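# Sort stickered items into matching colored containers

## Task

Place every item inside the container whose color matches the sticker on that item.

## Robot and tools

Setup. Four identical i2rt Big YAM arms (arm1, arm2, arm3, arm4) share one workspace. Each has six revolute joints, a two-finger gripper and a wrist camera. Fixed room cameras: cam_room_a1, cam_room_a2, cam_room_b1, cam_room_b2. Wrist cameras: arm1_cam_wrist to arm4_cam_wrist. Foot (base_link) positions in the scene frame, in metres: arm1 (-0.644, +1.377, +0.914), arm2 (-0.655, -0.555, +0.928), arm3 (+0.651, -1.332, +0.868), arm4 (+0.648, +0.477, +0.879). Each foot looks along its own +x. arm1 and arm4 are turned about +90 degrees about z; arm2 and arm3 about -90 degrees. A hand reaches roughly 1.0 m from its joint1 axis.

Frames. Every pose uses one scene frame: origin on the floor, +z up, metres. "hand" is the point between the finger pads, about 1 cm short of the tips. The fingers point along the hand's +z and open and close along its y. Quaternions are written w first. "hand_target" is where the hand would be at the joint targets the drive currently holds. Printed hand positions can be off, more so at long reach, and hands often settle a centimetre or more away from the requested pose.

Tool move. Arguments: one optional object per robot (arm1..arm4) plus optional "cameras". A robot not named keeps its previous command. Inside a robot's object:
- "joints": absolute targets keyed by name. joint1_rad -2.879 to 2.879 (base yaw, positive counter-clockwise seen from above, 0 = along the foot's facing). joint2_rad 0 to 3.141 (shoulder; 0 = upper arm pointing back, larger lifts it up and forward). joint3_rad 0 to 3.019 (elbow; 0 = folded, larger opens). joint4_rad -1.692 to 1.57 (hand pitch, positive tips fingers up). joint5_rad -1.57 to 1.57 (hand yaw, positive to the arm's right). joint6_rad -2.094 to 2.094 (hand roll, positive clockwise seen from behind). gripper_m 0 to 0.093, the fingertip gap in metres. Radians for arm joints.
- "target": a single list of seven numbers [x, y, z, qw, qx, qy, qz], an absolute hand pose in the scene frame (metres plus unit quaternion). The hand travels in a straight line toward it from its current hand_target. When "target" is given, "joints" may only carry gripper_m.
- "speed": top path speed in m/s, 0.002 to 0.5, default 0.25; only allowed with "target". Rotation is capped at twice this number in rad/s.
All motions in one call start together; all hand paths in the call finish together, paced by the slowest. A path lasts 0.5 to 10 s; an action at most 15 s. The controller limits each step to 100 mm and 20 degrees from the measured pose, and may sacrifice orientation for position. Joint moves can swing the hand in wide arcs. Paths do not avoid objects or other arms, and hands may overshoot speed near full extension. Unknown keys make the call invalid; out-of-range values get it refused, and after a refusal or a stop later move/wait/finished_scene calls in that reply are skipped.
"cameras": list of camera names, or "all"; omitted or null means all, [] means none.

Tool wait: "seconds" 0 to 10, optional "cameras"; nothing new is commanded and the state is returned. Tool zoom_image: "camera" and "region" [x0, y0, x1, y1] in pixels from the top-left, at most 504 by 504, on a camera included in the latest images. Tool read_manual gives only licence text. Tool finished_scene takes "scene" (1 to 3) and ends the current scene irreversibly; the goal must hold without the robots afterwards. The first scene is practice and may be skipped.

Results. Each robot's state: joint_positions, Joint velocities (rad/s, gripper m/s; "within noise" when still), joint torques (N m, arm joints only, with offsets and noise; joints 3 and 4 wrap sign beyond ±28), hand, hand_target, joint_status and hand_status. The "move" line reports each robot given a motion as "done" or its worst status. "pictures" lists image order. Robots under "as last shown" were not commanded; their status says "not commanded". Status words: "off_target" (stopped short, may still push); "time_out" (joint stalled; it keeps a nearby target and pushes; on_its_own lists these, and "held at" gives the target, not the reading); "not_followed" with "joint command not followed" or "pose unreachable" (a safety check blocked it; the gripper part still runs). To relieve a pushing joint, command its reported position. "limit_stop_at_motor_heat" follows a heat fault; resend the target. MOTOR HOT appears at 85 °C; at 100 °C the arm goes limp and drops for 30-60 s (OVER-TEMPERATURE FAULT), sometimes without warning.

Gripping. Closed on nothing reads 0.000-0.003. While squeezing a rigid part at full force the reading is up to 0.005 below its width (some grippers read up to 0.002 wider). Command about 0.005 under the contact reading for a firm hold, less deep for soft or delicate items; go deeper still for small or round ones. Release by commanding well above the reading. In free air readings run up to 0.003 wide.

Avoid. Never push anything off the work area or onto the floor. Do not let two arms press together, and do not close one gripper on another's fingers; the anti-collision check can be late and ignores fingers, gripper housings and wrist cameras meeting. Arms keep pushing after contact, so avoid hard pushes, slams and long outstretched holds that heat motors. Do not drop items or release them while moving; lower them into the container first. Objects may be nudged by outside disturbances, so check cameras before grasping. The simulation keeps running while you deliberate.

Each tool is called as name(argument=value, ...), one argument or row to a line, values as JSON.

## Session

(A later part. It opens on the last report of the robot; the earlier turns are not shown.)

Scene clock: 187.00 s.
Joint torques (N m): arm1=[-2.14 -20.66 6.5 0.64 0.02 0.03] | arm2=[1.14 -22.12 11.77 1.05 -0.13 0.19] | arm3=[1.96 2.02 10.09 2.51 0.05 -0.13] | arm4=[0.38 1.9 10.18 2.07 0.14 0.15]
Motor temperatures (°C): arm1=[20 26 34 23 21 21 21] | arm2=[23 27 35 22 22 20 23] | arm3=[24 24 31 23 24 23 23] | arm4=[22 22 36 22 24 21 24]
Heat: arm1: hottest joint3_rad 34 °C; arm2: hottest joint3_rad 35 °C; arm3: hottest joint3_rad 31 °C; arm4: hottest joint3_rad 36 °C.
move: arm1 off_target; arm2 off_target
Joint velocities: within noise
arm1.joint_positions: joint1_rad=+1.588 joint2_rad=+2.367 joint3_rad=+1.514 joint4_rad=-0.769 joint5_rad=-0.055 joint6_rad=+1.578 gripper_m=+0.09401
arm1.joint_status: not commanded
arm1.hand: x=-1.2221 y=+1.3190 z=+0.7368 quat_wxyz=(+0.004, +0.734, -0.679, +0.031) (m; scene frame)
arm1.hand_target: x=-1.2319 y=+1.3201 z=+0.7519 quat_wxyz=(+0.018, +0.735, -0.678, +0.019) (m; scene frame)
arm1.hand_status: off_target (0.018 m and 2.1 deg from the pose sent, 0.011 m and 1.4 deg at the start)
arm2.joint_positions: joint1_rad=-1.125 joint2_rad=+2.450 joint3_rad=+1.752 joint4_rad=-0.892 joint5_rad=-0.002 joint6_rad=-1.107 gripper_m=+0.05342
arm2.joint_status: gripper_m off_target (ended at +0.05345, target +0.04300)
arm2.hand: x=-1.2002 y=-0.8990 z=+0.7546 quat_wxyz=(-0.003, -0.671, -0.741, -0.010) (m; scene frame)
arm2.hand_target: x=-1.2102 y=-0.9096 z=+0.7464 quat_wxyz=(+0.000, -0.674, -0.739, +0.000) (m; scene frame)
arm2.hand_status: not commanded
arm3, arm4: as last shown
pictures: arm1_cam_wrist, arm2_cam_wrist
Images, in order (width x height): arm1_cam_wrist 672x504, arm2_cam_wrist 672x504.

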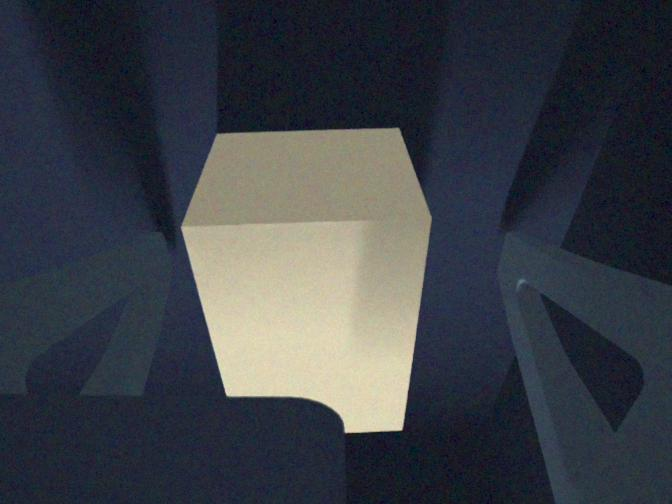

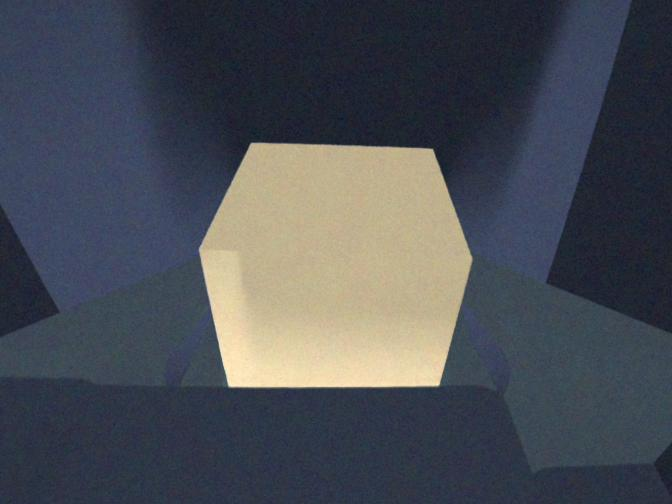

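move(
  arm1={"joints":{"gripper_m":0.033}},
  cameras=["arm1_cam_wrist"],
)

move(
  arm1={"target":[-1.215,1.319,0.93,0.0177,0.735,-0.678,0.0191],"speed":0.15},
  arm2={"target":[-1.190,-0.890,0.93,0,0.6737,0.739,0],"speed":0.15},
  cameras=["arm1_cam_wrist","arm2_cam_wrist"],
)

Scene clock: 193.07 s.
Joint torques (N m): arm1=[-1.61 -19.43 6.53 0.61 0.07 -0.03] | arm2=[1.26 -22.12 11.77 1.03 -0.13 0.19] | arm3=[2.08 2.02 10.1 2.5 0.05 -0.12] | arm4=[0.21 1.44 10.11 2.22 0.11 0.17]
Motor temperatures (°C): arm1=[20 26 34 23 21 21 21] | arm2=[23 27 35 22 22 20 23] | arm3=[24 24 31 23 24 23 23] | arm4=[22 22 36 22 24 21 24]
Heat: arm1: hottest joint3_rad 34 °C; arm2: hottest joint3_rad 35 °C; arm3: hottest joint3_rad 31 °C; arm4: hottest joint3_rad 36 °C.
move: arm1 off_target
Joint velocities: within noise
arm1.joint_positions: joint1_rad=+1.588 joint2_rad=+2.364 joint3_rad=+1.513 joint4_rad=-0.768 joint5_rad=-0.055 joint6_rad=+1.578 gripper_m=+0.04387
arm1.joint_status: gripper_m off_target (ended at +0.04390, target +0.03300)
arm1.hand: x=-1.2228 y=+1.3189 z=+0.7380 quat_wxyz=(+0.005, +0.734, -0.679, +0.030) (m; scene frame)
arm1.hand_target: x=-1.2319 y=+1.3201 z=+0.7520 quat_wxyz=(+0.018, +0.735, -0.678, +0.019) (m; scene frame)
arm1.hand_status: not commanded
arm2, arm3, arm4: as last shown
pictures: arm1_cam_wrist
Images, in order (width x height): arm1_cam_wrist 672x504.

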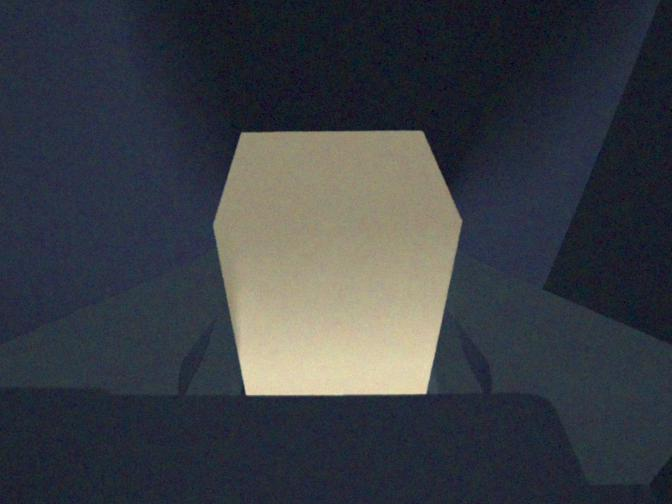

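Scene clock: 194.87 s.
Joint torques (N m): arm1=[-1.61 -17.32 10.36 0.02 0.07 0] | arm2=[0.38 -24.29 8.87 0.2 -0.12 0.11] | arm3=[2.08 1.9 10.04 2.48 0.05 -0.11] | arm4=[0.09 1.55 10.28 2.07 0.13 0.17]
Motor temperatures (°C): arm1=[20 26 34 23 21 21 21] | arm2=[23 27 35 22 22 20 23] | arm3=[24 24 31 23 24 23 23] | arm4=[22 22 36 22 24 21 24]
Heat: arm1: hottest joint3_rad 34 °C; arm2: hottest joint3_rad 35 °C; arm3: hottest joint3_rad 31 °C; arm4: hottest joint3_rad 36 °C.
move: arm1 off_target; arm2 done
Joint velocities: within noise
arm1.joint_positions: joint1_rad=+1.588 joint2_rad=+2.033 joint3_rad=+1.480 joint4_rad=-1.056 joint5_rad=-0.055 joint6_rad=+1.578 gripper_m=+0.04390
arm1.joint_status: not commanded
arm1.hand: x=-1.2081 y=+1.3195 z=+0.9157 quat_wxyz=(+0.009, +0.734, -0.679, +0.026) (m; scene frame)
arm1.hand_target: x=-1.2148 y=+1.3191 z=+0.9300 quat_wxyz=(+0.018, +0.735, -0.678, +0.019) (m; scene frame)
arm1.hand_status: off_target (0.016 m and 1.3 deg from the pose sent, 0.192 m and 1.9 deg at the start)
arm2.joint_positions: joint1_rad=-1.125 joint2_rad=+2.152 joint3_rad=+1.715 joint4_rad=-1.118 joint5_rad=-0.002 joint6_rad=-1.107 gripper_m=+0.05341
arm2.joint_status: not commanded
arm2.hand: x=-1.1935 y=-0.8951 z=+0.9284 quat_wxyz=(+0.002, -0.671, -0.741, +0.006) (m; scene frame)
arm2.hand_target: x=-1.1900 y=-0.8901 z=+0.9300 quat_wxyz=(+0.000, -0.674, -0.739, +0.000) (m; scene frame)
arm2.hand_status: done (0.006 m and 0.9 deg from the pose sent, 0.176 m and 1.3 deg at the start)
arm3, arm4: as last shown
pictures: arm1_cam_wrist, arm2_cam_wrist
Images, in order (width x height): arm1_cam_wrist 672x504, arm2_cam_wrist 672x504.

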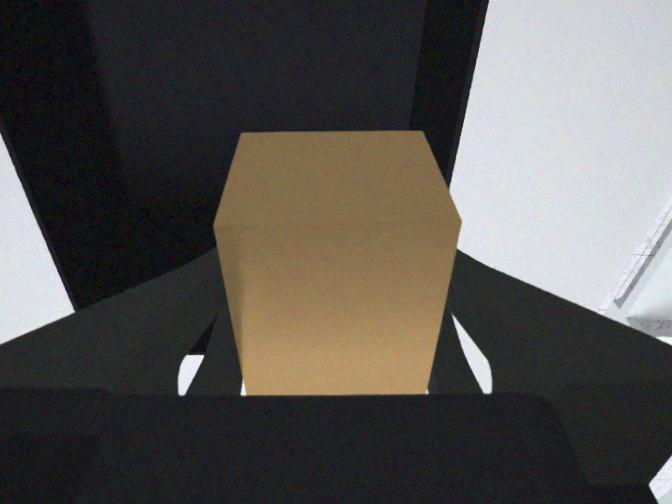

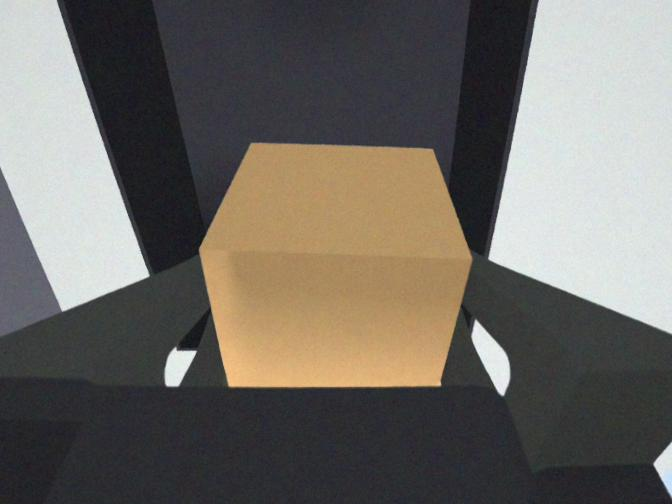

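move(
  arm1={"joints":{"joint2_rad":0.3115,"joint3_rad":0.544,"joint4_rad":-0.2325,"joint5_rad":0,"joint6_rad":0}},
  arm2={"joints":{"joint2_rad":0.3115,"joint3_rad":0.544,"joint4_rad":-0.2325,"joint5_rad":0,"joint6_rad":0}},
  arm3={"joints":{"joint1_rad":-1.98}},
  arm4={"joints":{"joint1_rad":0.851}},
  cameras=[],
)

move(
  arm1={"joints":{"joint1_rad":-2.248}},
  arm2={"joints":{"joint1_rad":0.924}},
  cameras=["arm3_cam_wrist","arm4_cam_wrist","arm1_cam_wrist","arm2_cam_wrist","cam_room_a1","cam_room_a2"],
)

Scene clock: 208.47 s.
Joint torques (N m): arm1=[-1.79 4.19 12.23 2.51 0.1 -0.07] | arm2=[0.44 0.32 11.49 3.47 0.08 0.21] | arm3=[0.56 1.85 10.06 2.51 -0.07 -0.11] | arm4=[1.08 1.44 10.3 2.17 0.12 0.18]
Motor temperatures (°C): arm1=[20 26 34 23 21 21 22] | arm2=[23 27 33 22 22 20 24] | arm3=[24 23 31 23 24 23 23] | arm4=[22 22 36 22 24 21 24]
Heat: arm1: hottest joint3_rad 34 °C; arm2: hottest joint3_rad 33 °C; arm3: hottest joint3_rad 31 °C; arm4: hottest joint3_rad 36 °C.
move: arm1 done; arm2 done; arm3 done; arm4 done
Joint velocities: within noise
arm1.joint_positions: joint1_rad=+1.588 joint2_rad=+0.311 joint3_rad=+0.541 joint4_rad=-0.253 joint5_rad=-0.002 joint6_rad=+0.008 gripper_m=+0.04391
arm1.joint_status: all done
arm1.hand: x=-0.9364 y=+1.3506 z=+1.3109 quat_wxyz=(+0.032, +0.709, +0.030, -0.704) (m; scene frame)
arm1.hand_target: x=-0.9362 y=+1.3511 z=+1.3177 quat_wxyz=(+0.029, +0.701, +0.031, -0.712) (m; scene frame)
arm1.hand_status: not commanded
arm2.joint_positions: joint1_rad=-1.125 joint2_rad=+0.315 joint3_rad=+0.551 joint4_rad=-0.254 joint5_rad=-0.002 joint6_rad=-0.015 gripper_m=+0.05336
arm2.joint_status: all done
arm2.hand: x=-0.9096 y=-0.7167 z=+1.3242 quat_wxyz=(-0.190, -0.685, -0.205, +0.673) (m; scene frame)
arm2.hand_target: x=-0.9102 y=-0.7154 z=+1.3263 quat_wxyz=(-0.194, -0.681, -0.196, +0.679) (m; scene frame)
arm2.hand_status: not commanded
arm3.joint_positions: joint1_rad=-1.970 joint2_rad=+0.308 joint3_rad=+0.544 joint4_rad=-0.404 joint5_rad=+0.002 joint6_rad=+0.005 gripper_m=+0.09402
arm3.joint_status: all done
arm3.hand: x=+0.3945 y=-1.1792 z=+1.2235 quat_wxyz=(+0.160, -0.739, +0.203, +0.622) (m; scene frame)
arm3.hand_target: x=+0.3947 y=-1.1762 z=+1.2260 quat_wxyz=(+0.165, -0.735, +0.203, +0.625) (m; scene frame)
arm3.hand_status: not commanded
arm4.joint_positions: joint1_rad=+0.849 joint2_rad=+0.312 joint3_rad=+0.536 joint4_rad=-0.408 joint5_rad=-0.001 joint6_rad=-0.012 gripper_m=+0.09402
arm4.joint_status: all done
arm4.hand: x=+0.4164 y=+0.6619 z=+1.2304 quat_wxyz=(-0.210, +0.728, -0.248, -0.604) (m; scene frame)
arm4.hand_target: x=+0.4159 y=+0.6617 z=+1.2404 quat_wxyz=(-0.210, +0.718, -0.249, -0.615) (m; scene frame)
arm4.hand_status: not commanded
pictures: none
No camera images: "cameras" was empty.

Scene clock: 211.07 s.
Joint torques (N m): arm1=[-1.79 3.19 12.21 2.56 -0.04 -0.08] | arm2=[0.85 0.32 11.49 3.48 0.08 0.2] | arm3=[0.73 1.85 10.11 2.52 -0.07 -0.11] | arm4=[0.73 1.67 10.26 2.29 0.15 0.19]
Motor temperatures (°C): arm1=[20 26 34 23 21 21 22] | arm2=[23 27 33 22 22 20 24] | arm3=[24 23 31 23 24 23 23] | arm4=[22 22 36 22 24 21 24]
Heat: arm1: hottest joint3_rad 34 °C; arm2: hottest joint3_rad 33 °C; arm3: hottest joint3_rad 31 °C; arm4: hottest joint3_rad 36 °C.
move: arm1 done; arm2 done
Joint velocities: within noise
arm1.joint_positions: joint1_rad=-2.242 joint2_rad=+0.311 joint3_rad=+0.541 joint4_rad=-0.253 joint5_rad=+0.002 joint6_rad=+0.006 gripper_m=+0.04415
arm1.joint_status: all done
arm1.hand: x=-0.3910 y=+1.2056 z=+1.3020 quat_wxyz=(-0.662, -0.214, -0.688, +0.207) (m; scene frame)
arm1.hand_target: x=-0.3917 y=+1.2045 z=+1.3089 quat_wxyz=(-0.669, -0.211, -0.680, +0.213) (m; scene frame)
arm1.hand_status: not commanded
arm2.joint_positions: joint1_rad=+0.920 joint2_rad=+0.315 joint3_rad=+0.551 joint4_rad=-0.254 joint5_rad=-0.002 joint6_rad=-0.014 gripper_m=+0.05349
arm2.joint_status: all done
arm2.hand: x=-0.3975 y=-0.7093 z=+1.3252 quat_wxyz=(-0.675, -0.184, -0.689, +0.187) (m; scene frame)
arm2.hand_target: x=-0.3973 y=-0.7086 z=+1.3273 quat_wxyz=(-0.683, -0.187, -0.682, +0.184) (m; scene frame)
arm2.hand_status: not commanded
arm3, arm4: as last shown
pictures: arm1_cam_wrist, arm2_cam_wrist, arm3_cam_wrist, arm4_cam_wrist, cam_room_a1, cam_room_a2
Images, in order (width x height): arm1_cam_wrist 672x504, arm2_cam_wrist 672x504, arm3_cam_wrist 672x504, arm4_cam_wrist 672x504, cam_room_a1 672x504, cam_room_a2 672x504.

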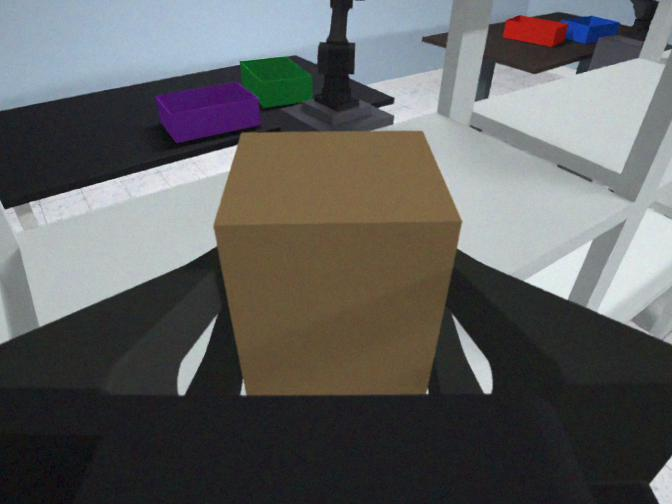

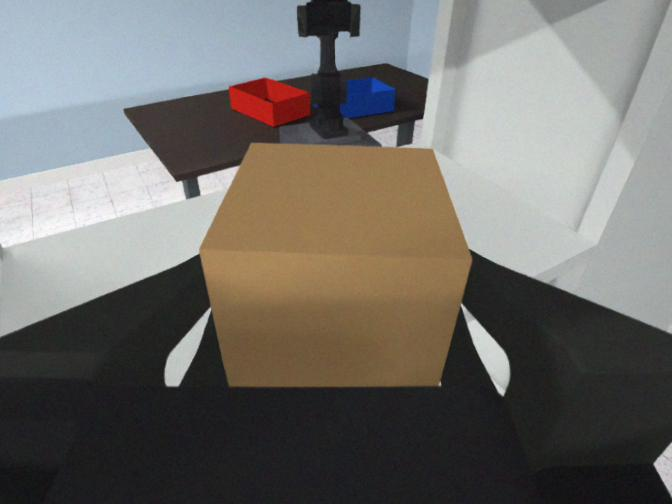

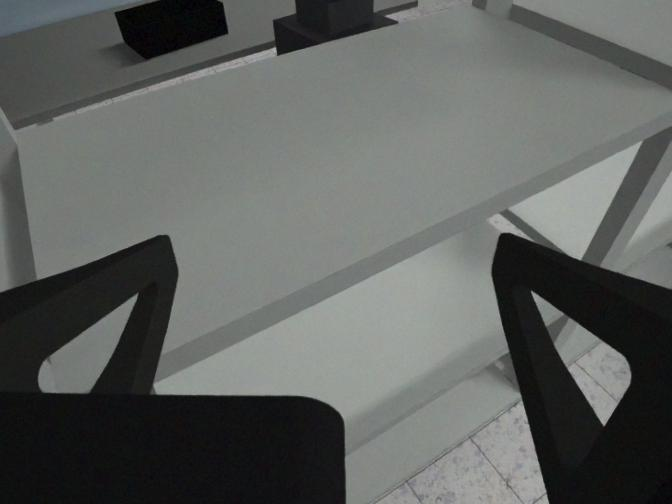

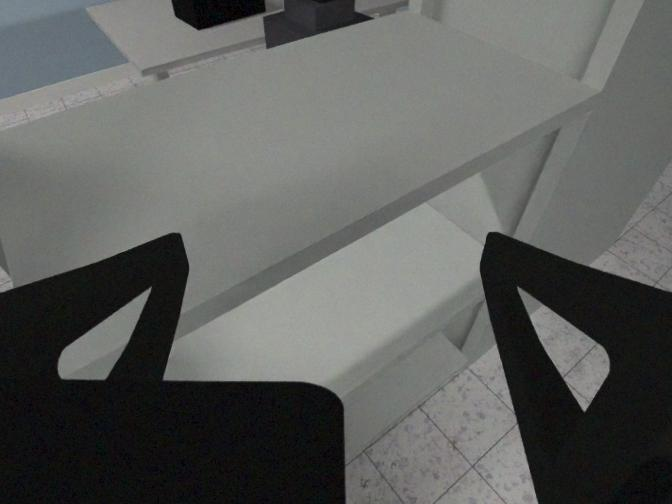

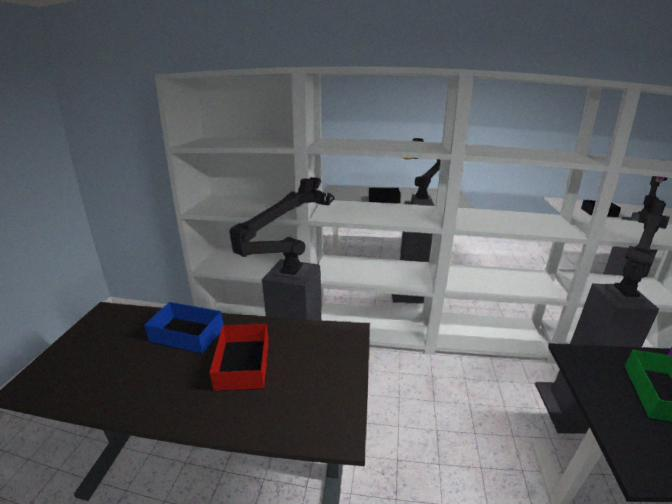

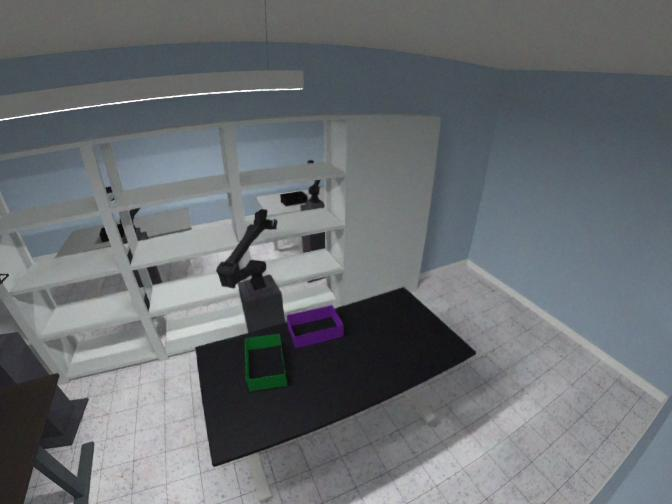

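Items too high for the wrist cams; check room cams.

zoom_image(
  camera="cam_room_a1",
  region=[390, 125, 450, 170],
)

zoom_image(
  camera="cam_room_a1",
  region=[600, 150, 670, 220],
)

zoom_image(
  camera="cam_room_a2",
  region=[250, 140, 340, 230],
)

zoom_image(
  camera="cam_room_a2",
  region=[80, 170, 150, 230],
)

Scaled by 8.400.

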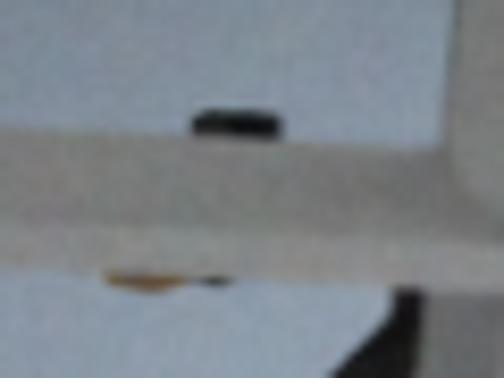

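Scaled by 7.200.

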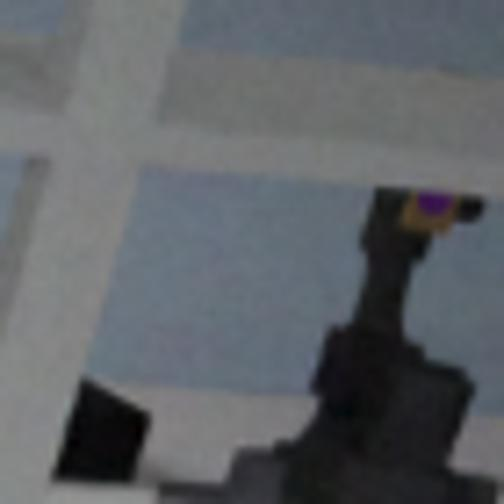

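Scaled by 5.600.

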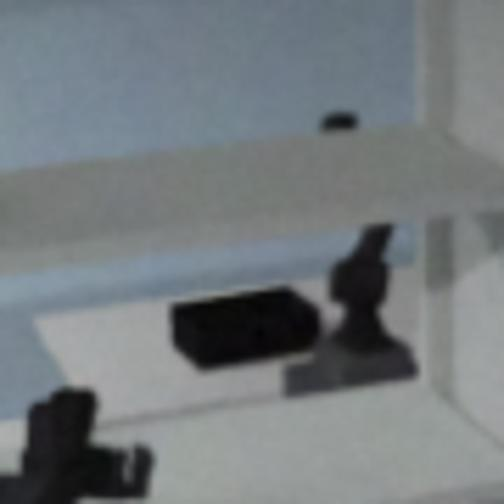

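Scaled by 7.200.

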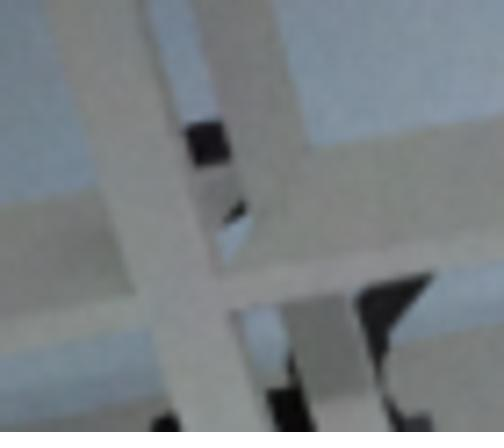

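move(
  arm1={"target":[-0.2,1.065,1.12,0.675,0.211,0.675,-0.211],"speed":0.35},
  arm2={"target":[-0.25,-0.795,1.15,0.683,0.187,0.682,-0.184],"speed":0.35},
  cameras=["arm3_cam_wrist","arm4_cam_wrist","cam_room_a1"],
)

zoom_image(
  camera="cam_room_a1",
  region=[370, 135, 450, 210],
)

Scene clock: 222.50 s.
Joint torques (N m): arm1=[-2.78 -8.06 11.78 2.61 -0.06 -0.01] | arm2=[0.97 -9.05 10.39 3.64 -0.02 0.21] | arm3=[0.44 1.96 10.11 2.48 -0.06 -0.11] | arm4=[0.79 1.61 10.29 2.06 0.17 0.16]
Motor temperatures (°C): arm1=[20 26 34 23 21 21 22] | arm2=[23 27 34 22 22 20 24] | arm3=[24 23 32 23 24 23 23] | arm4=[22 22 36 22 24 21 24]
Heat: arm1: hottest joint3_rad 34 °C; arm2: hottest joint3_rad 34 °C; arm3: hottest joint3_rad 32 °C; arm4: hottest joint3_rad 36 °C.
move: arm1 off_target; arm2 off_target
Joint velocities: within noise
arm1.joint_positions: joint1_rad=-2.247 joint2_rad=+1.498 joint3_rad=+0.528 joint4_rad=+0.907 joint5_rad=-0.011 joint6_rad=+0.006 gripper_m=+0.04415
arm1.joint_status: not commanded
arm1.hand: x=-0.2104 y=+1.0791 z=+1.0891 quat_wxyz=(-0.649, -0.216, -0.701, +0.200) (m; scene frame)
arm1.hand_target: x=-0.2016 y=+1.0662 z=+1.1203 quat_wxyz=(-0.675, -0.211, -0.675, +0.211) (m; scene frame)
arm1.hand_status: off_target (0.036 m and 4.4 deg from the pose sent, 0.299 m and 2.1 deg at the start)
arm2.joint_positions: joint1_rad=+0.920 joint2_rad=+1.282 joint3_rad=+0.387 joint4_rad=+0.838 joint5_rad=-0.002 joint6_rad=-0.014 gripper_m=+0.05349
arm2.joint_status: not commanded
arm2.hand: x=-0.2562 y=-0.7920 z=+1.1290 quat_wxyz=(-0.662, -0.187, -0.702, +0.184) (m; scene frame)
arm2.hand_target: x=-0.2506 y=-0.7948 z=+1.1499 quat_wxyz=(-0.683, -0.187, -0.682, +0.184) (m; scene frame)
arm2.hand_status: off_target (0.022 m and 3.4 deg from the pose sent, 0.245 m and 1.3 deg at the start)
arm3, arm4: as last shown
pictures: arm3_cam_wrist, arm4_cam_wrist, cam_room_a1
Images, in order (width x height): arm3_cam_wrist 672x504, arm4_cam_wrist 672x504, cam_room_a1 672x504.

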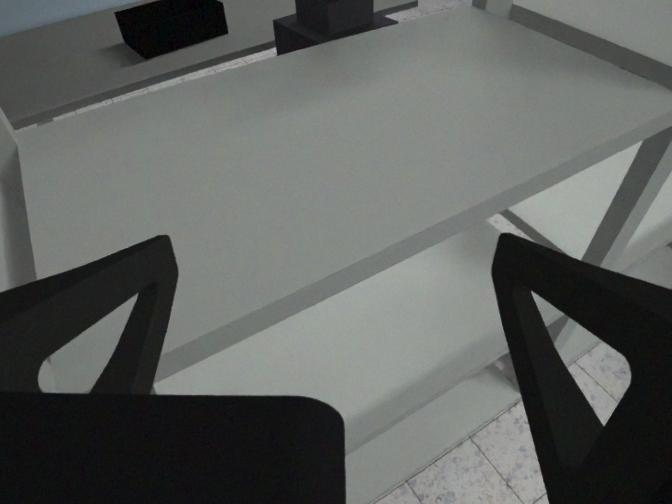

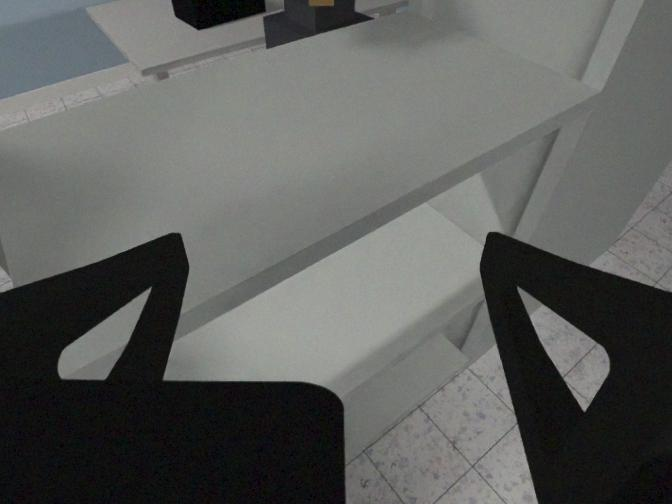

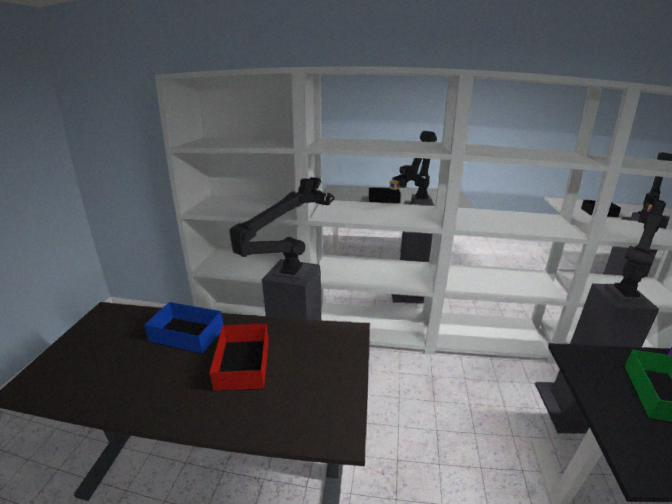

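Scaled by 6.300.

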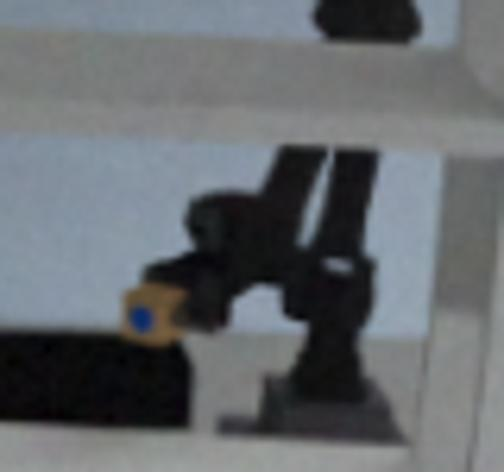

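move(
  arm1={"target":[0.008,0.922,1.11,0.675,0.211,0.675,-0.211],"speed":0.2},
  arm2={"target":[0.003,-0.943,1.115,0.694,0.182,0.670,-0.1886],"speed":0.2},
  cameras=["arm1_cam_wrist","arm2_cam_wrist"],
)

move(
  arm1={"target":[0.008,0.922,1.06,0.675,0.211,0.675,-0.211],"speed":0.1},
  arm2={"target":[0.003,-0.943,1.065,0.694,0.182,0.670,-0.1886],"speed":0.1},
  cameras=["arm1_cam_wrist","arm2_cam_wrist"],
)

Scene clock: 233.00 s.
Joint torques (N m): arm1=[-2.37 -15.62 14.78 1.61 0.11 0.04] | arm2=[0.97 -18.49 13.59 2.13 0.05 0.17] | arm3=[0.5 1.9 10.11 2.52 -0.06 -0.11] | arm4=[1.08 1.79 10.24 2.18 0.17 0.14]
Motor temperatures (°C): arm1=[20 26 34 23 21 21 22] | arm2=[23 27 34 23 22 20 24] | arm3=[24 23 32 23 24 23 23] | arm4=[22 22 36 22 24 21 24]
Heat: arm1: hottest joint3_rad 34 °C; arm2: hottest joint3_rad 34 °C; arm3: hottest joint3_rad 32 °C; arm4: hottest joint3_rad 36 °C.
move: arm1 off_target; arm2 off_target
Joint velocities: within noise
arm1.joint_positions: joint1_rad=-2.247 joint2_rad=+2.006 joint3_rad=+1.283 joint4_rad=+0.697 joint5_rad=-0.008 joint6_rad=+0.006 gripper_m=+0.04415
arm1.joint_status: not commanded
arm1.hand: x=-0.0038 y=+0.9348 z=+1.0891 quat_wxyz=(-0.662, -0.213, -0.689, +0.205) (m; scene frame)
arm1.hand_target: x=+0.0063 y=+0.9233 z=+1.1103 quat_wxyz=(-0.675, -0.211, -0.675, +0.211) (m; scene frame)
arm1.hand_status: off_target (0.027 m and 2.3 deg from the pose sent, 0.270 m and 4.5 deg at the start)
arm2.joint_positions: joint1_rad=+0.920 joint2_rad=+1.983 joint3_rad=+1.180 joint4_rad=+0.819 joint5_rad=-0.002 joint6_rad=-0.014 gripper_m=+0.05349
arm2.joint_status: not commanded
arm2.hand: x=-0.0122 y=-0.9361 z=+1.1072 quat_wxyz=(-0.687, -0.181, -0.678, +0.191) (m; scene frame)
arm2.hand_target: x=+0.0018 y=-0.9424 z=+1.1150 quat_wxyz=(-0.694, -0.182, -0.670, +0.189) (m; scene frame)
arm2.hand_status: off_target (0.018 m and 1.3 deg from the pose sent, 0.300 m and 5.3 deg at the start)
arm3, arm4: as last shown
pictures: arm1_cam_wrist, arm2_cam_wrist
Images, in order (width x height): arm1_cam_wrist 672x504, arm2_cam_wrist 672x504.

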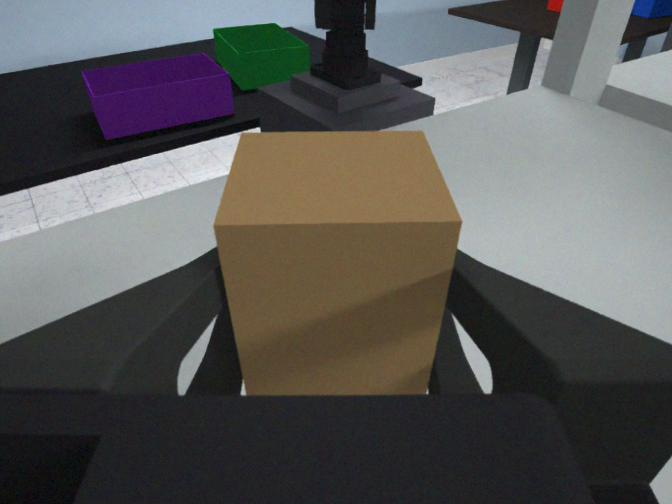

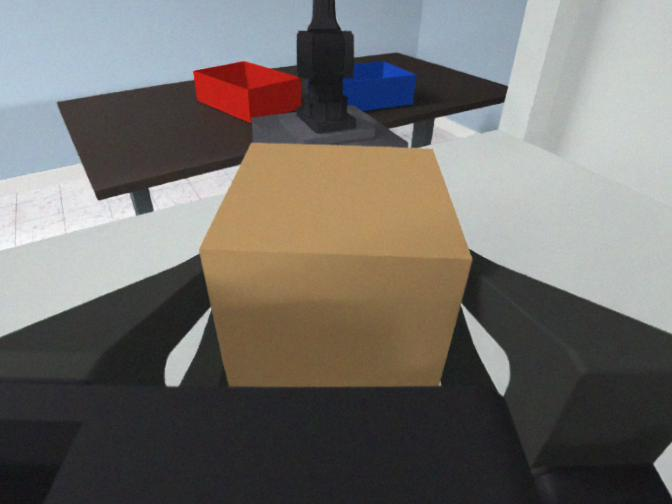

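Scene clock: 234.17 s.
Joint torques (N m): arm1=[-2.2 -17.85 12.63 2.7 0.11 0.06] | arm2=[1.08 -19.66 12.18 3.6 0.02 0.17] | arm3=[0.56 2.02 10.13 2.54 -0.06 -0.11] | arm4=[0.91 1.49 10.18 2.11 0.13 0.13]
Motor temperatures (°C): arm1=[20 26 34 23 21 21 22] | arm2=[23 27 34 23 22 20 24] | arm3=[24 23 32 23 24 23 23] | arm4=[22 22 36 22 24 21 24]
Heat: arm1: hottest joint3_rad 34 °C; arm2: hottest joint3_rad 34 °C; arm3: hottest joint3_rad 32 °C; arm4: hottest joint3_rad 36 °C.
move: arm1 off_target; arm2 off_target
Joint velocities: within noise
arm1.joint_positions: joint1_rad=-2.247 joint2_rad=+2.102 joint3_rad=+1.283 joint4_rad=+0.769 joint5_rad=-0.008 joint6_rad=+0.006 gripper_m=+0.04415
arm1.joint_status: not commanded
arm1.hand: x=-0.0019 y=+0.9329 z=+1.0338 quat_wxyz=(-0.653, -0.216, -0.697, +0.202) (m; scene frame)
arm1.hand_target: x=+0.0065 y=+0.9232 z=+1.0602 quat_wxyz=(-0.675, -0.211, -0.675, +0.211) (m; scene frame)
arm1.hand_status: off_target (0.030 m and 3.7 deg from the pose sent, 0.034 m and 2.3 deg at the start)
arm2.joint_positions: joint1_rad=+0.920 joint2_rad=+2.084 joint3_rad=+1.180 joint4_rad=+0.886 joint5_rad=-0.002 joint6_rad=-0.014 gripper_m=+0.05349
arm2.joint_status: not commanded
arm2.hand: x=-0.0103 y=-0.9369 z=+1.0508 quat_wxyz=(-0.675, -0.184, -0.689, +0.188) (m; scene frame)
arm2.hand_target: x=+0.0017 y=-0.9424 z=+1.0652 quat_wxyz=(-0.694, -0.182, -0.670, +0.189) (m; scene frame)
arm2.hand_status: off_target (0.020 m and 3.1 deg from the pose sent, 0.045 m and 1.3 deg at the start)
arm3, arm4: as last shown
pictures: arm1_cam_wrist, arm2_cam_wrist
Images, in order (width x height): arm1_cam_wrist 672x504, arm2_cam_wrist 672x504.

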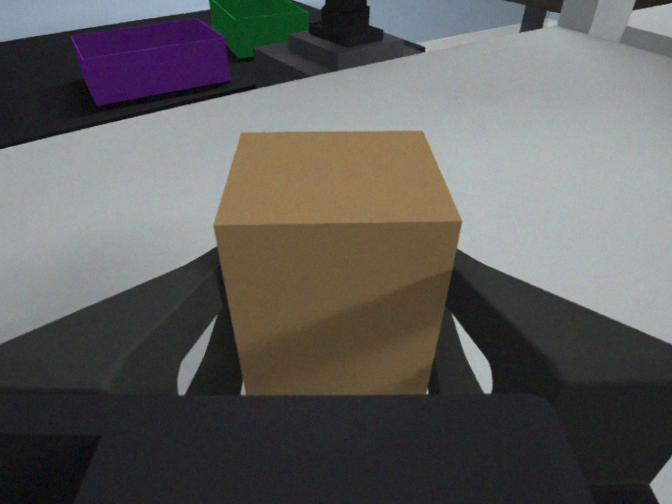

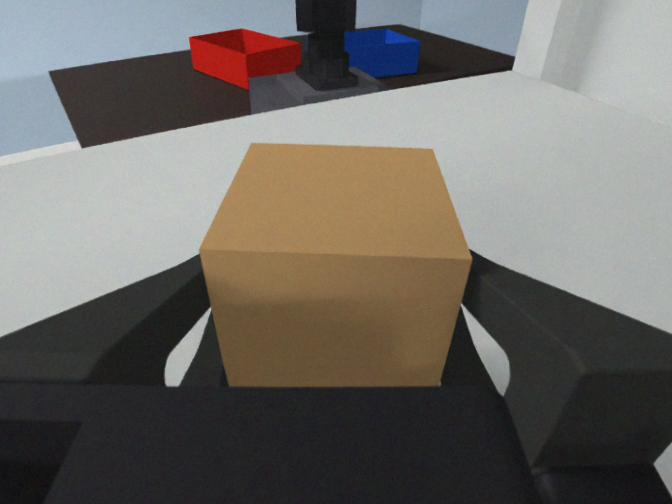

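move(
  arm1={"target":[0.008,0.922,1.052,0.682,0.209,0.668,-0.213],"speed":0.06},
  arm2={"target":[0.003,-0.943,1.05,0.694,0.182,0.670,-0.1886],"speed":0.06},
  cameras=[],
)

move(
  arm1={"target":[0.008,0.922,1.042,0.682,0.209,0.668,-0.213],"speed":0.06},
  arm2={"target":[0.003,-0.943,1.04,0.694,0.182,0.670,-0.1886],"speed":0.06},
  cameras=["arm1_cam_wrist","arm2_cam_wrist"],
)

Scene clock: 239.87 s.
Joint torques (N m): arm1=[-2.08 -16.03 12.56 2.63 0.1 0.05] | arm2=[1.03 -19.02 12.1 3.67 0.02 0.17] | arm3=[0.62 1.85 10.11 2.5 -0.07 -0.11] | arm4=[1.38 2.32 10.1 2.11 0.14 0.16]
Motor temperatures (°C): arm1=[20 26 35 23 21 21 22] | arm2=[23 27 34 23 22 20 24] | arm3=[24 23 32 23 24 23 23] | arm4=[22 22 36 22 24 21 24]
Heat: arm1: hottest joint3_rad 35 °C; arm2: hottest joint3_rad 34 °C; arm3: hottest joint3_rad 32 °C; arm4: hottest joint3_rad 36 °C.
move: arm1 off_target; arm2 off_target
Joint velocities: within noise
arm1.joint_positions: joint1_rad=-2.247 joint2_rad=+2.117 joint3_rad=+1.283 joint4_rad=+0.813 joint5_rad=-0.008 joint6_rad=+0.006 gripper_m=+0.04415
arm1.joint_status: not commanded
arm1.hand: x=-0.0016 y=+0.9326 z=+1.0332 quat_wxyz=(-0.663, -0.213, -0.687, +0.206) (m; scene frame)
arm1.hand_target: x=+0.0068 y=+0.9230 z=+1.0521 quat_wxyz=(-0.682, -0.209, -0.668, +0.213) (m; scene frame)
arm1.hand_status: off_target (0.024 m and 3.2 deg from the pose sent, 0.023 m and 4.9 deg at the start)
arm2.joint_positions: joint1_rad=+0.920 joint2_rad=+2.107 joint3_rad=+1.180 joint4_rad=+0.915 joint5_rad=-0.002 joint6_rad=-0.014 gripper_m=+0.05349
arm2.joint_status: not commanded
arm2.hand: x=-0.0105 y=-0.9368 z=+1.0407 quat_wxyz=(-0.677, -0.183, -0.687, +0.188) (m; scene frame)
arm2.hand_target: x=+0.0018 y=-0.9425 z=+1.0500 quat_wxyz=(-0.694, -0.182, -0.671, +0.189) (m; scene frame)
arm2.hand_status: off_target (0.018 m and 2.8 deg from the pose sent, 0.015 m and 3.1 deg at the start)
arm3, arm4: as last shown
pictures: none
No camera images: "cameras" was empty.

Scene clock: 240.83 s.
Joint torques (N m): arm1=[-1.85 -15.21 12.57 2.67 0.13 0.05] | arm2=[1.08 -18.73 12.07 3.59 0.02 0.16] | arm3=[0.62 1.79 10.11 2.5 -0.06 -0.11] | arm4=[0.67 1.67 10.11 2.1 0.14 0.12]
Motor temperatures (°C): arm1=[20 26 35 23 21 21 22] | arm2=[23 27 34 23 22 20 24] | arm3=[24 23 32 23 24 23 23] | arm4=[22 22 36 22 24 21 24]
Heat: arm1: hottest joint3_rad 35 °C; arm2: hottest joint3_rad 34 °C; arm3: hottest joint3_rad 32 °C; arm4: hottest joint3_rad 36 °C.
move: arm1 off_target; arm2 off_target
Joint velocities: within noise
arm1.joint_positions: joint1_rad=-2.247 joint2_rad=+2.130 joint3_rad=+1.283 joint4_rad=+0.835 joint5_rad=-0.007 joint6_rad=+0.006 gripper_m=+0.04415
arm1.joint_status: not commanded
arm1.hand: x=-0.0016 y=+0.9326 z=+1.0294 quat_wxyz=(-0.667, -0.212, -0.684, +0.207) (m; scene frame)
arm1.hand_target: x=+0.0069 y=+0.9228 z=+1.0421 quat_wxyz=(-0.682, -0.209, -0.668, +0.213) (m; scene frame)
arm1.hand_status: off_target (0.019 m and 2.7 deg from the pose sent, 0.017 m and 3.2 deg at the start)
arm2.joint_positions: joint1_rad=+0.920 joint2_rad=+2.124 joint3_rad=+1.180 joint4_rad=+0.936 joint5_rad=-0.002 joint6_rad=-0.013 gripper_m=+0.05348
arm2.joint_status: not commanded
arm2.hand: x=-0.0107 y=-0.9366 z=+1.0334 quat_wxyz=(-0.679, -0.184, -0.686, +0.188) (m; scene frame)
arm2.hand_target: x=+0.0018 y=-0.9425 z=+1.0401 quat_wxyz=(-0.694, -0.182, -0.670, +0.189) (m; scene frame)
arm2.hand_status: off_target (0.017 m and 2.5 deg from the pose sent, 0.015 m and 2.8 deg at the start)
arm3, arm4: as last shown
pictures: arm1_cam_wrist, arm2_cam_wrist
Images, in order (width x height): arm1_cam_wrist 672x504, arm2_cam_wrist 672x504.

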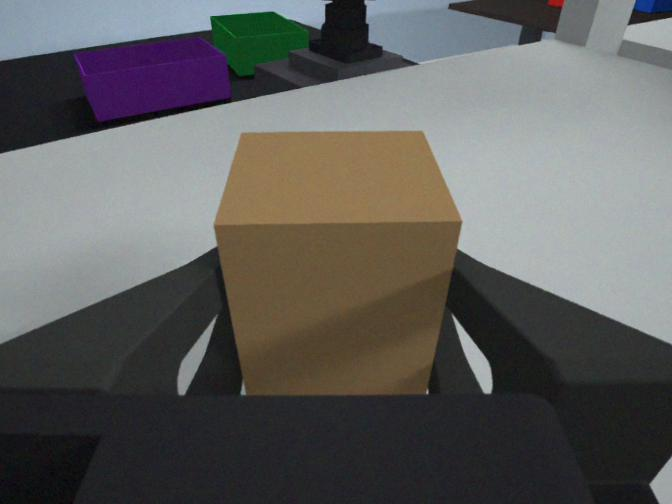

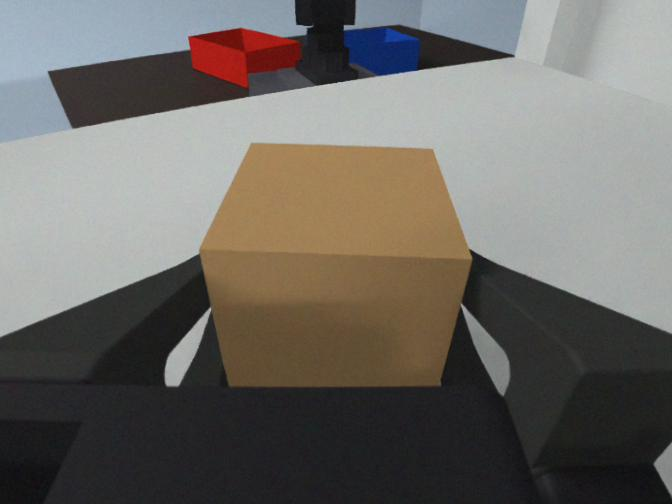

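move(
  arm1={"target":[0.008,0.922,1.033,0.682,0.209,0.668,-0.213],"speed":0.06},
  arm2={"target":[0.003,-0.943,1.03,0.694,0.182,0.670,-0.1886],"speed":0.06},
  cameras=[],
)

move(
  arm1={"target":[0.008,0.922,1.025,0.682,0.209,0.668,-0.213],"speed":0.06},
  arm2={"target":[0.003,-0.943,1.022,0.694,0.182,0.670,-0.1886],"speed":0.06},
  cameras=["arm1_cam_wrist","arm2_cam_wrist"],
)

Scene clock: 246.20 s.
Joint torques (N m): arm1=[-1.9 -15.03 12.78 2.41 0.12 0.06] | arm2=[0.85 -17.79 11.88 3.34 0.03 0.15] | arm3=[0.62 1.85 10.14 2.54 -0.07 -0.11] | arm4=[1.38 1.26 10.17 2.1 0.14 0.12]
Motor temperatures (°C): arm1=[20 26 35 23 21 21 22] | arm2=[23 27 34 23 22 20 24] | arm3=[24 23 32 23 24 23 23] | arm4=[22 22 37 22 24 21 24]
Heat: arm1: hottest joint3_rad 35 °C; arm2: hottest joint3_rad 34 °C; arm3: hottest joint3_rad 32 °C; arm4: hottest joint3_rad 37 °C.
move: arm1 off_target; arm2 off_target
Joint velocities: within noise
arm1.joint_positions: joint1_rad=-2.247 joint2_rad=+2.137 joint3_rad=+1.283 joint4_rad=+0.859 joint5_rad=-0.007 joint6_rad=+0.006 gripper_m=+0.04415
arm1.joint_status: not commanded
arm1.hand: x=-0.0017 y=+0.9326 z=+1.0293 quat_wxyz=(-0.672, -0.210, -0.679, +0.208) (m; scene frame)
arm1.hand_target: x=+0.0071 y=+0.9227 z=+1.0332 quat_wxyz=(-0.682, -0.209, -0.668, +0.213) (m; scene frame)
arm1.hand_status: off_target (0.015 m and 1.8 deg from the pose sent, 0.015 m and 2.6 deg at the start)
arm2.joint_positions: joint1_rad=+0.920 joint2_rad=+2.135 joint3_rad=+1.184 joint4_rad=+0.962 joint5_rad=-0.002 joint6_rad=-0.012 gripper_m=+0.05348
arm2.joint_status: not commanded
arm2.hand: x=-0.0098 y=-0.9371 z=+1.0338 quat_wxyz=(-0.685, -0.182, -0.679, +0.190) (m; scene frame)
arm2.hand_target: x=+0.0019 y=-0.9425 z=+1.0298 quat_wxyz=(-0.694, -0.182, -0.671, +0.189) (m; scene frame)
arm2.hand_status: off_target (0.015 m and 1.5 deg from the pose sent, 0.015 m and 2.6 deg at the start)
arm3, arm4: as last shown
pictures: none
No camera images: "cameras" was empty.

Scene clock: 247.17 s.
Joint torques (N m): arm1=[-1.96 -14.97 12.07 2.13 0.09 0.05] | arm2=[0.97 -17.32 11.55 3.08 0.02 0.11] | arm3=[0.56 1.85 10.1 2.52 -0.06 -0.11] | arm4=[0.97 1.14 10.18 2.03 0.13 0.13]
Motor temperatures (°C): arm1=[20 26 35 23 21 21 22] | arm2=[23 27 34 23 22 20 24] | arm3=[24 23 32 23 24 23 23] | arm4=[22 22 37 22 24 21 24]
Heat: arm1: hottest joint3_rad 35 °C; arm2: hottest joint3_rad 34 °C; arm3: hottest joint3_rad 32 °C; arm4: hottest joint3_rad 37 °C.
move: arm1 off_target; arm2 off_target
Joint velocities: within noise
arm1.joint_positions: joint1_rad=-2.247 joint2_rad=+2.148 joint3_rad=+1.290 joint4_rad=+0.877 joint5_rad=-0.007 joint6_rad=+0.006 gripper_m=+0.04415
arm1.joint_status: not commanded
arm1.hand: x=+0.0000 y=+0.9314 z=+1.0290 quat_wxyz=(-0.677, -0.208, -0.674, +0.210) (m; scene frame)
arm1.hand_target: x=+0.0072 y=+0.9226 z=+1.0247 quat_wxyz=(-0.682, -0.209, -0.668, +0.213) (m; scene frame)
arm1.hand_status: off_target (0.013 m and 1.0 deg from the pose sent, 0.015 m and 1.8 deg at the start)
arm2.joint_positions: joint1_rad=+0.920 joint2_rad=+2.145 joint3_rad=+1.190 joint4_rad=+0.982 joint5_rad=-0.002 joint6_rad=-0.008 gripper_m=+0.05348
arm2.joint_status: not commanded
arm2.hand: x=-0.0087 y=-0.9378 z=+1.0346 quat_wxyz=(-0.691, -0.182, -0.673, +0.190) (m; scene frame)
arm2.hand_target: x=+0.0017 y=-0.9424 z=+1.0220 quat_wxyz=(-0.694, -0.182, -0.670, +0.189) (m; scene frame)
arm2.hand_status: off_target (0.018 m and 0.5 deg from the pose sent, 0.018 m and 1.5 deg at the start)
arm3.joint_positions: joint1_rad=-1.970 joint2_rad=+0.308 joint3_rad=+0.544 joint4_rad=-0.404 joint5_rad=+0.002 joint6_rad=+0.005 gripper_m=+0.09402
arm3.joint_status: not commanded
arm3.hand: x=+0.3945 y=-1.1792 z=+1.2235 quat_wxyz=(+0.160, -0.739, +0.203, +0.622) (m; scene frame)
arm3.hand_target: x=+0.3947 y=-1.1762 z=+1.2260 quat_wxyz=(+0.165, -0.735, +0.203, +0.625) (m; scene frame)
arm3.hand_status: not commanded
arm4.joint_positions: joint1_rad=+0.849 joint2_rad=+0.312 joint3_rad=+0.536 joint4_rad=-0.408 joint5_rad=-0.001 joint6_rad=-0.012 gripper_m=+0.09402
arm4.joint_status: not commanded
arm4.hand: x=+0.4164 y=+0.6619 z=+1.2304 quat_wxyz=(-0.210, +0.728, -0.248, -0.604) (m; scene frame)
arm4.hand_target: x=+0.4159 y=+0.6617 z=+1.2404 quat_wxyz=(-0.210, +0.718, -0.249, -0.615) (m; scene frame)
arm4.hand_status: not commanded
pictures: arm1_cam_wrist, arm2_cam_wrist
Images, in order (width x height): arm1_cam_wrist 672x504, arm2_cam_wrist 672x504.

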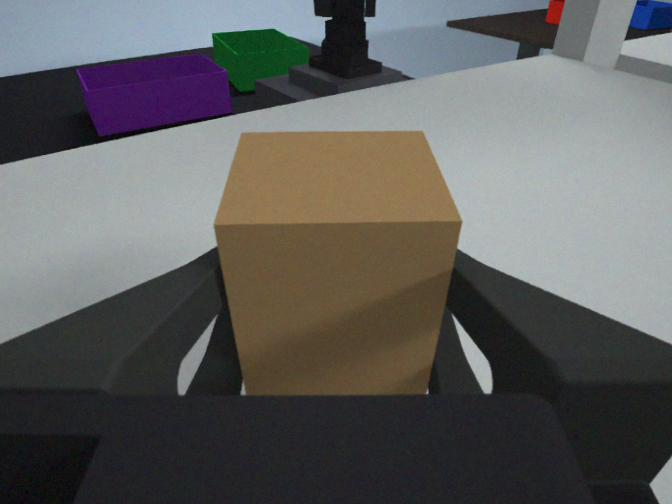

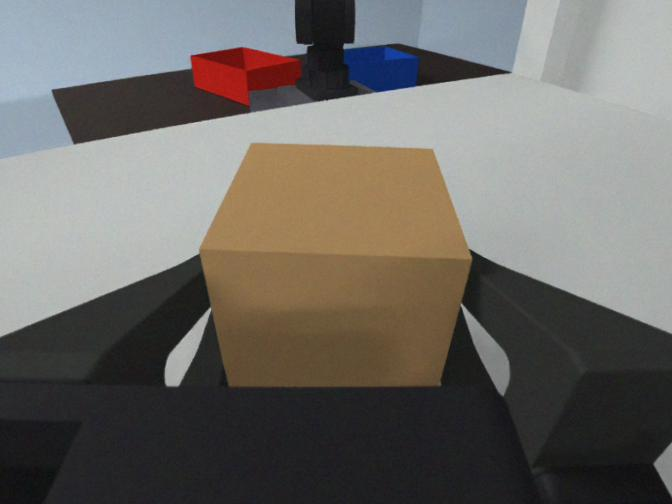

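move(
  arm1={"target":[0.008,0.922,1.035,0.677,0.210,0.673,-0.211],"speed":0.06},
  arm2={"target":[0.003,-0.943,1.033,0.692,0.182,0.672,-0.1886],"speed":0.06},
  cameras=[],
)

move(
  arm1={"joints":{"gripper_m":0.07}},
  arm2={"joints":{"gripper_m":0.08}},
  cameras=["arm1_cam_wrist","arm2_cam_wrist"],
)

Scene clock: 252.47 s.
Joint torques (N m): arm1=[-2.08 -16.79 11.73 0.85 0.01 0.07] | arm2=[1.03 -19.6 11.43 1.88 0.02 0.09] | arm3=[0.67 1.85 10.1 2.51 -0.06 -0.11] | arm4=[0.97 1.61 10.14 2.1 0.11 0.12]
Motor temperatures (°C): arm1=[20 27 35 23 21 21 22] | arm2=[23 27 34 23 22 20 24] | arm3=[24 23 32 23 24 23 23] | arm4=[22 22 37 22 24 21 24]
Heat: arm1: hottest joint3_rad 35 °C; arm2: hottest joint3_rad 34 °C; arm3: hottest joint3_rad 32 °C; arm4: hottest joint3_rad 37 °C.
move: arm1 off_target; arm2 off_target
Joint velocities: within noise
arm1.joint_positions: joint1_rad=-2.247 joint2_rad=+2.148 joint3_rad=+1.294 joint4_rad=+0.868 joint5_rad=-0.007 joint6_rad=+0.006 gripper_m=+0.04415
arm1.joint_status: not commanded
arm1.hand: x=+0.0009 y=+0.9308 z=+1.0286 quat_wxyz=(-0.675, -0.209, -0.676, +0.209) (m; scene frame)
arm1.hand_target: x=+0.0075 y=+0.9225 z=+1.0351 quat_wxyz=(-0.677, -0.210, -0.673, +0.211) (m; scene frame)
arm1.hand_status: off_target (0.013 m and 0.4 deg from the pose sent, 0.014 m and 0.2 deg at the start)
arm2.joint_positions: joint1_rad=+0.920 joint2_rad=+2.145 joint3_rad=+1.190 joint4_rad=+0.982 joint5_rad=-0.002 joint6_rad=-0.008 gripper_m=+0.05348
arm2.joint_status: not commanded
arm2.hand: x=-0.0087 y=-0.9378 z=+1.0346 quat_wxyz=(-0.691, -0.182, -0.673, +0.190) (m; scene frame)
arm2.hand_target: x=+0.0023 y=-0.9427 z=+1.0332 quat_wxyz=(-0.692, -0.182, -0.672, +0.189) (m; scene frame)
arm2.hand_status: off_target (0.013 m and 0.2 deg from the pose sent, 0.013 m and 0.2 deg at the start)
arm3, arm4: as last shown
pictures: none
No camera images: "cameras" was empty.

Scene clock: 252.97 s.
Joint torques (N m): arm1=[-2.14 -16.85 11.82 1.4 0.04 0.05] | arm2=[1.08 -19.66 11.36 1.91 0 0.09] | arm3=[0.44 1.9 10.14 2.51 -0.07 -0.11] | arm4=[0.91 1.32 10.32 2.22 0.16 0.17]
Motor temperatures (°C): arm1=[20 27 35 23 21 21 22] | arm2=[23 27 34 23 22 20 24] | arm3=[24 23 32 23 24 23 23] | arm4=[22 22 37 22 24 21 24]
Heat: arm1: hottest joint3_rad 35 °C; arm2: hottest joint3_rad 34 °C; arm3: hottest joint3_rad 32 °C; arm4: hottest joint3_rad 37 °C.
move: arm1 done; arm2 done
Joint velocities: within noise
arm1.joint_positions: joint1_rad=-2.247 joint2_rad=+2.148 joint3_rad=+1.295 joint4_rad=+0.856 joint5_rad=-0.007 joint6_rad=+0.006 gripper_m=+0.06996
arm1.joint_status: all done
arm1.hand: x=+0.0010 y=+0.9307 z=+1.0261 quat_wxyz=(-0.671, -0.210, -0.679, +0.208) (m; scene frame)
arm1.hand_target: x=+0.0075 y=+0.9225 z=+1.0351 quat_wxyz=(-0.677, -0.210, -0.673, +0.211) (m; scene frame)
arm1.hand_status: not commanded
arm2.joint_positions: joint1_rad=+0.919 joint2_rad=+2.145 joint3_rad=+1.191 joint4_rad=+0.982 joint5_rad=-0.001 joint6_rad=-0.008 gripper_m=+0.07992
arm2.joint_status: all done
arm2.hand: x=-0.0088 y=-0.9385 z=+1.0349 quat_wxyz=(-0.691, -0.182, -0.673, +0.190) (m; scene frame)
arm2.hand_target: x=+0.0023 y=-0.9427 z=+1.0332 quat_wxyz=(-0.692, -0.182, -0.672, +0.189) (m; scene frame)
arm2.hand_status: not commanded
arm3, arm4: as last shown
pictures: arm1_cam_wrist, arm2_cam_wrist
Images, in order (width x height): arm1_cam_wrist 672x504, arm2_cam_wrist 672x504.

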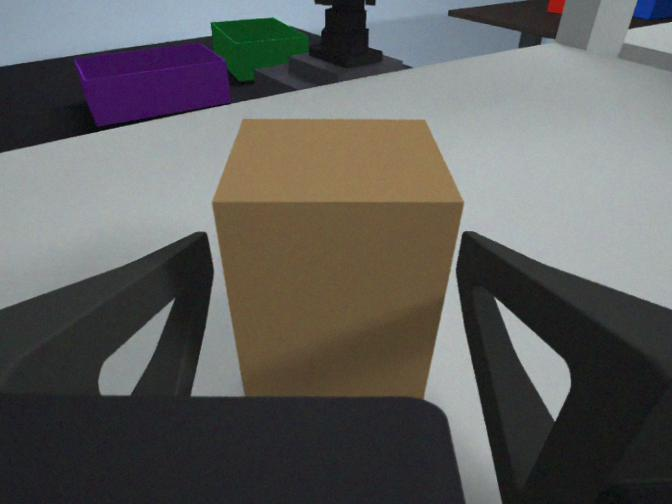

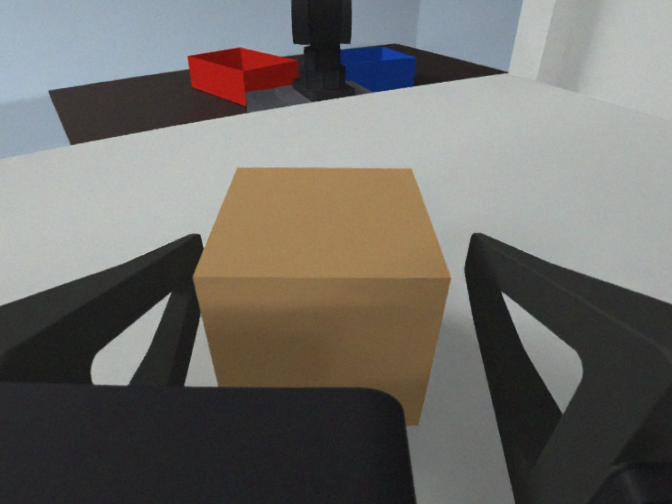

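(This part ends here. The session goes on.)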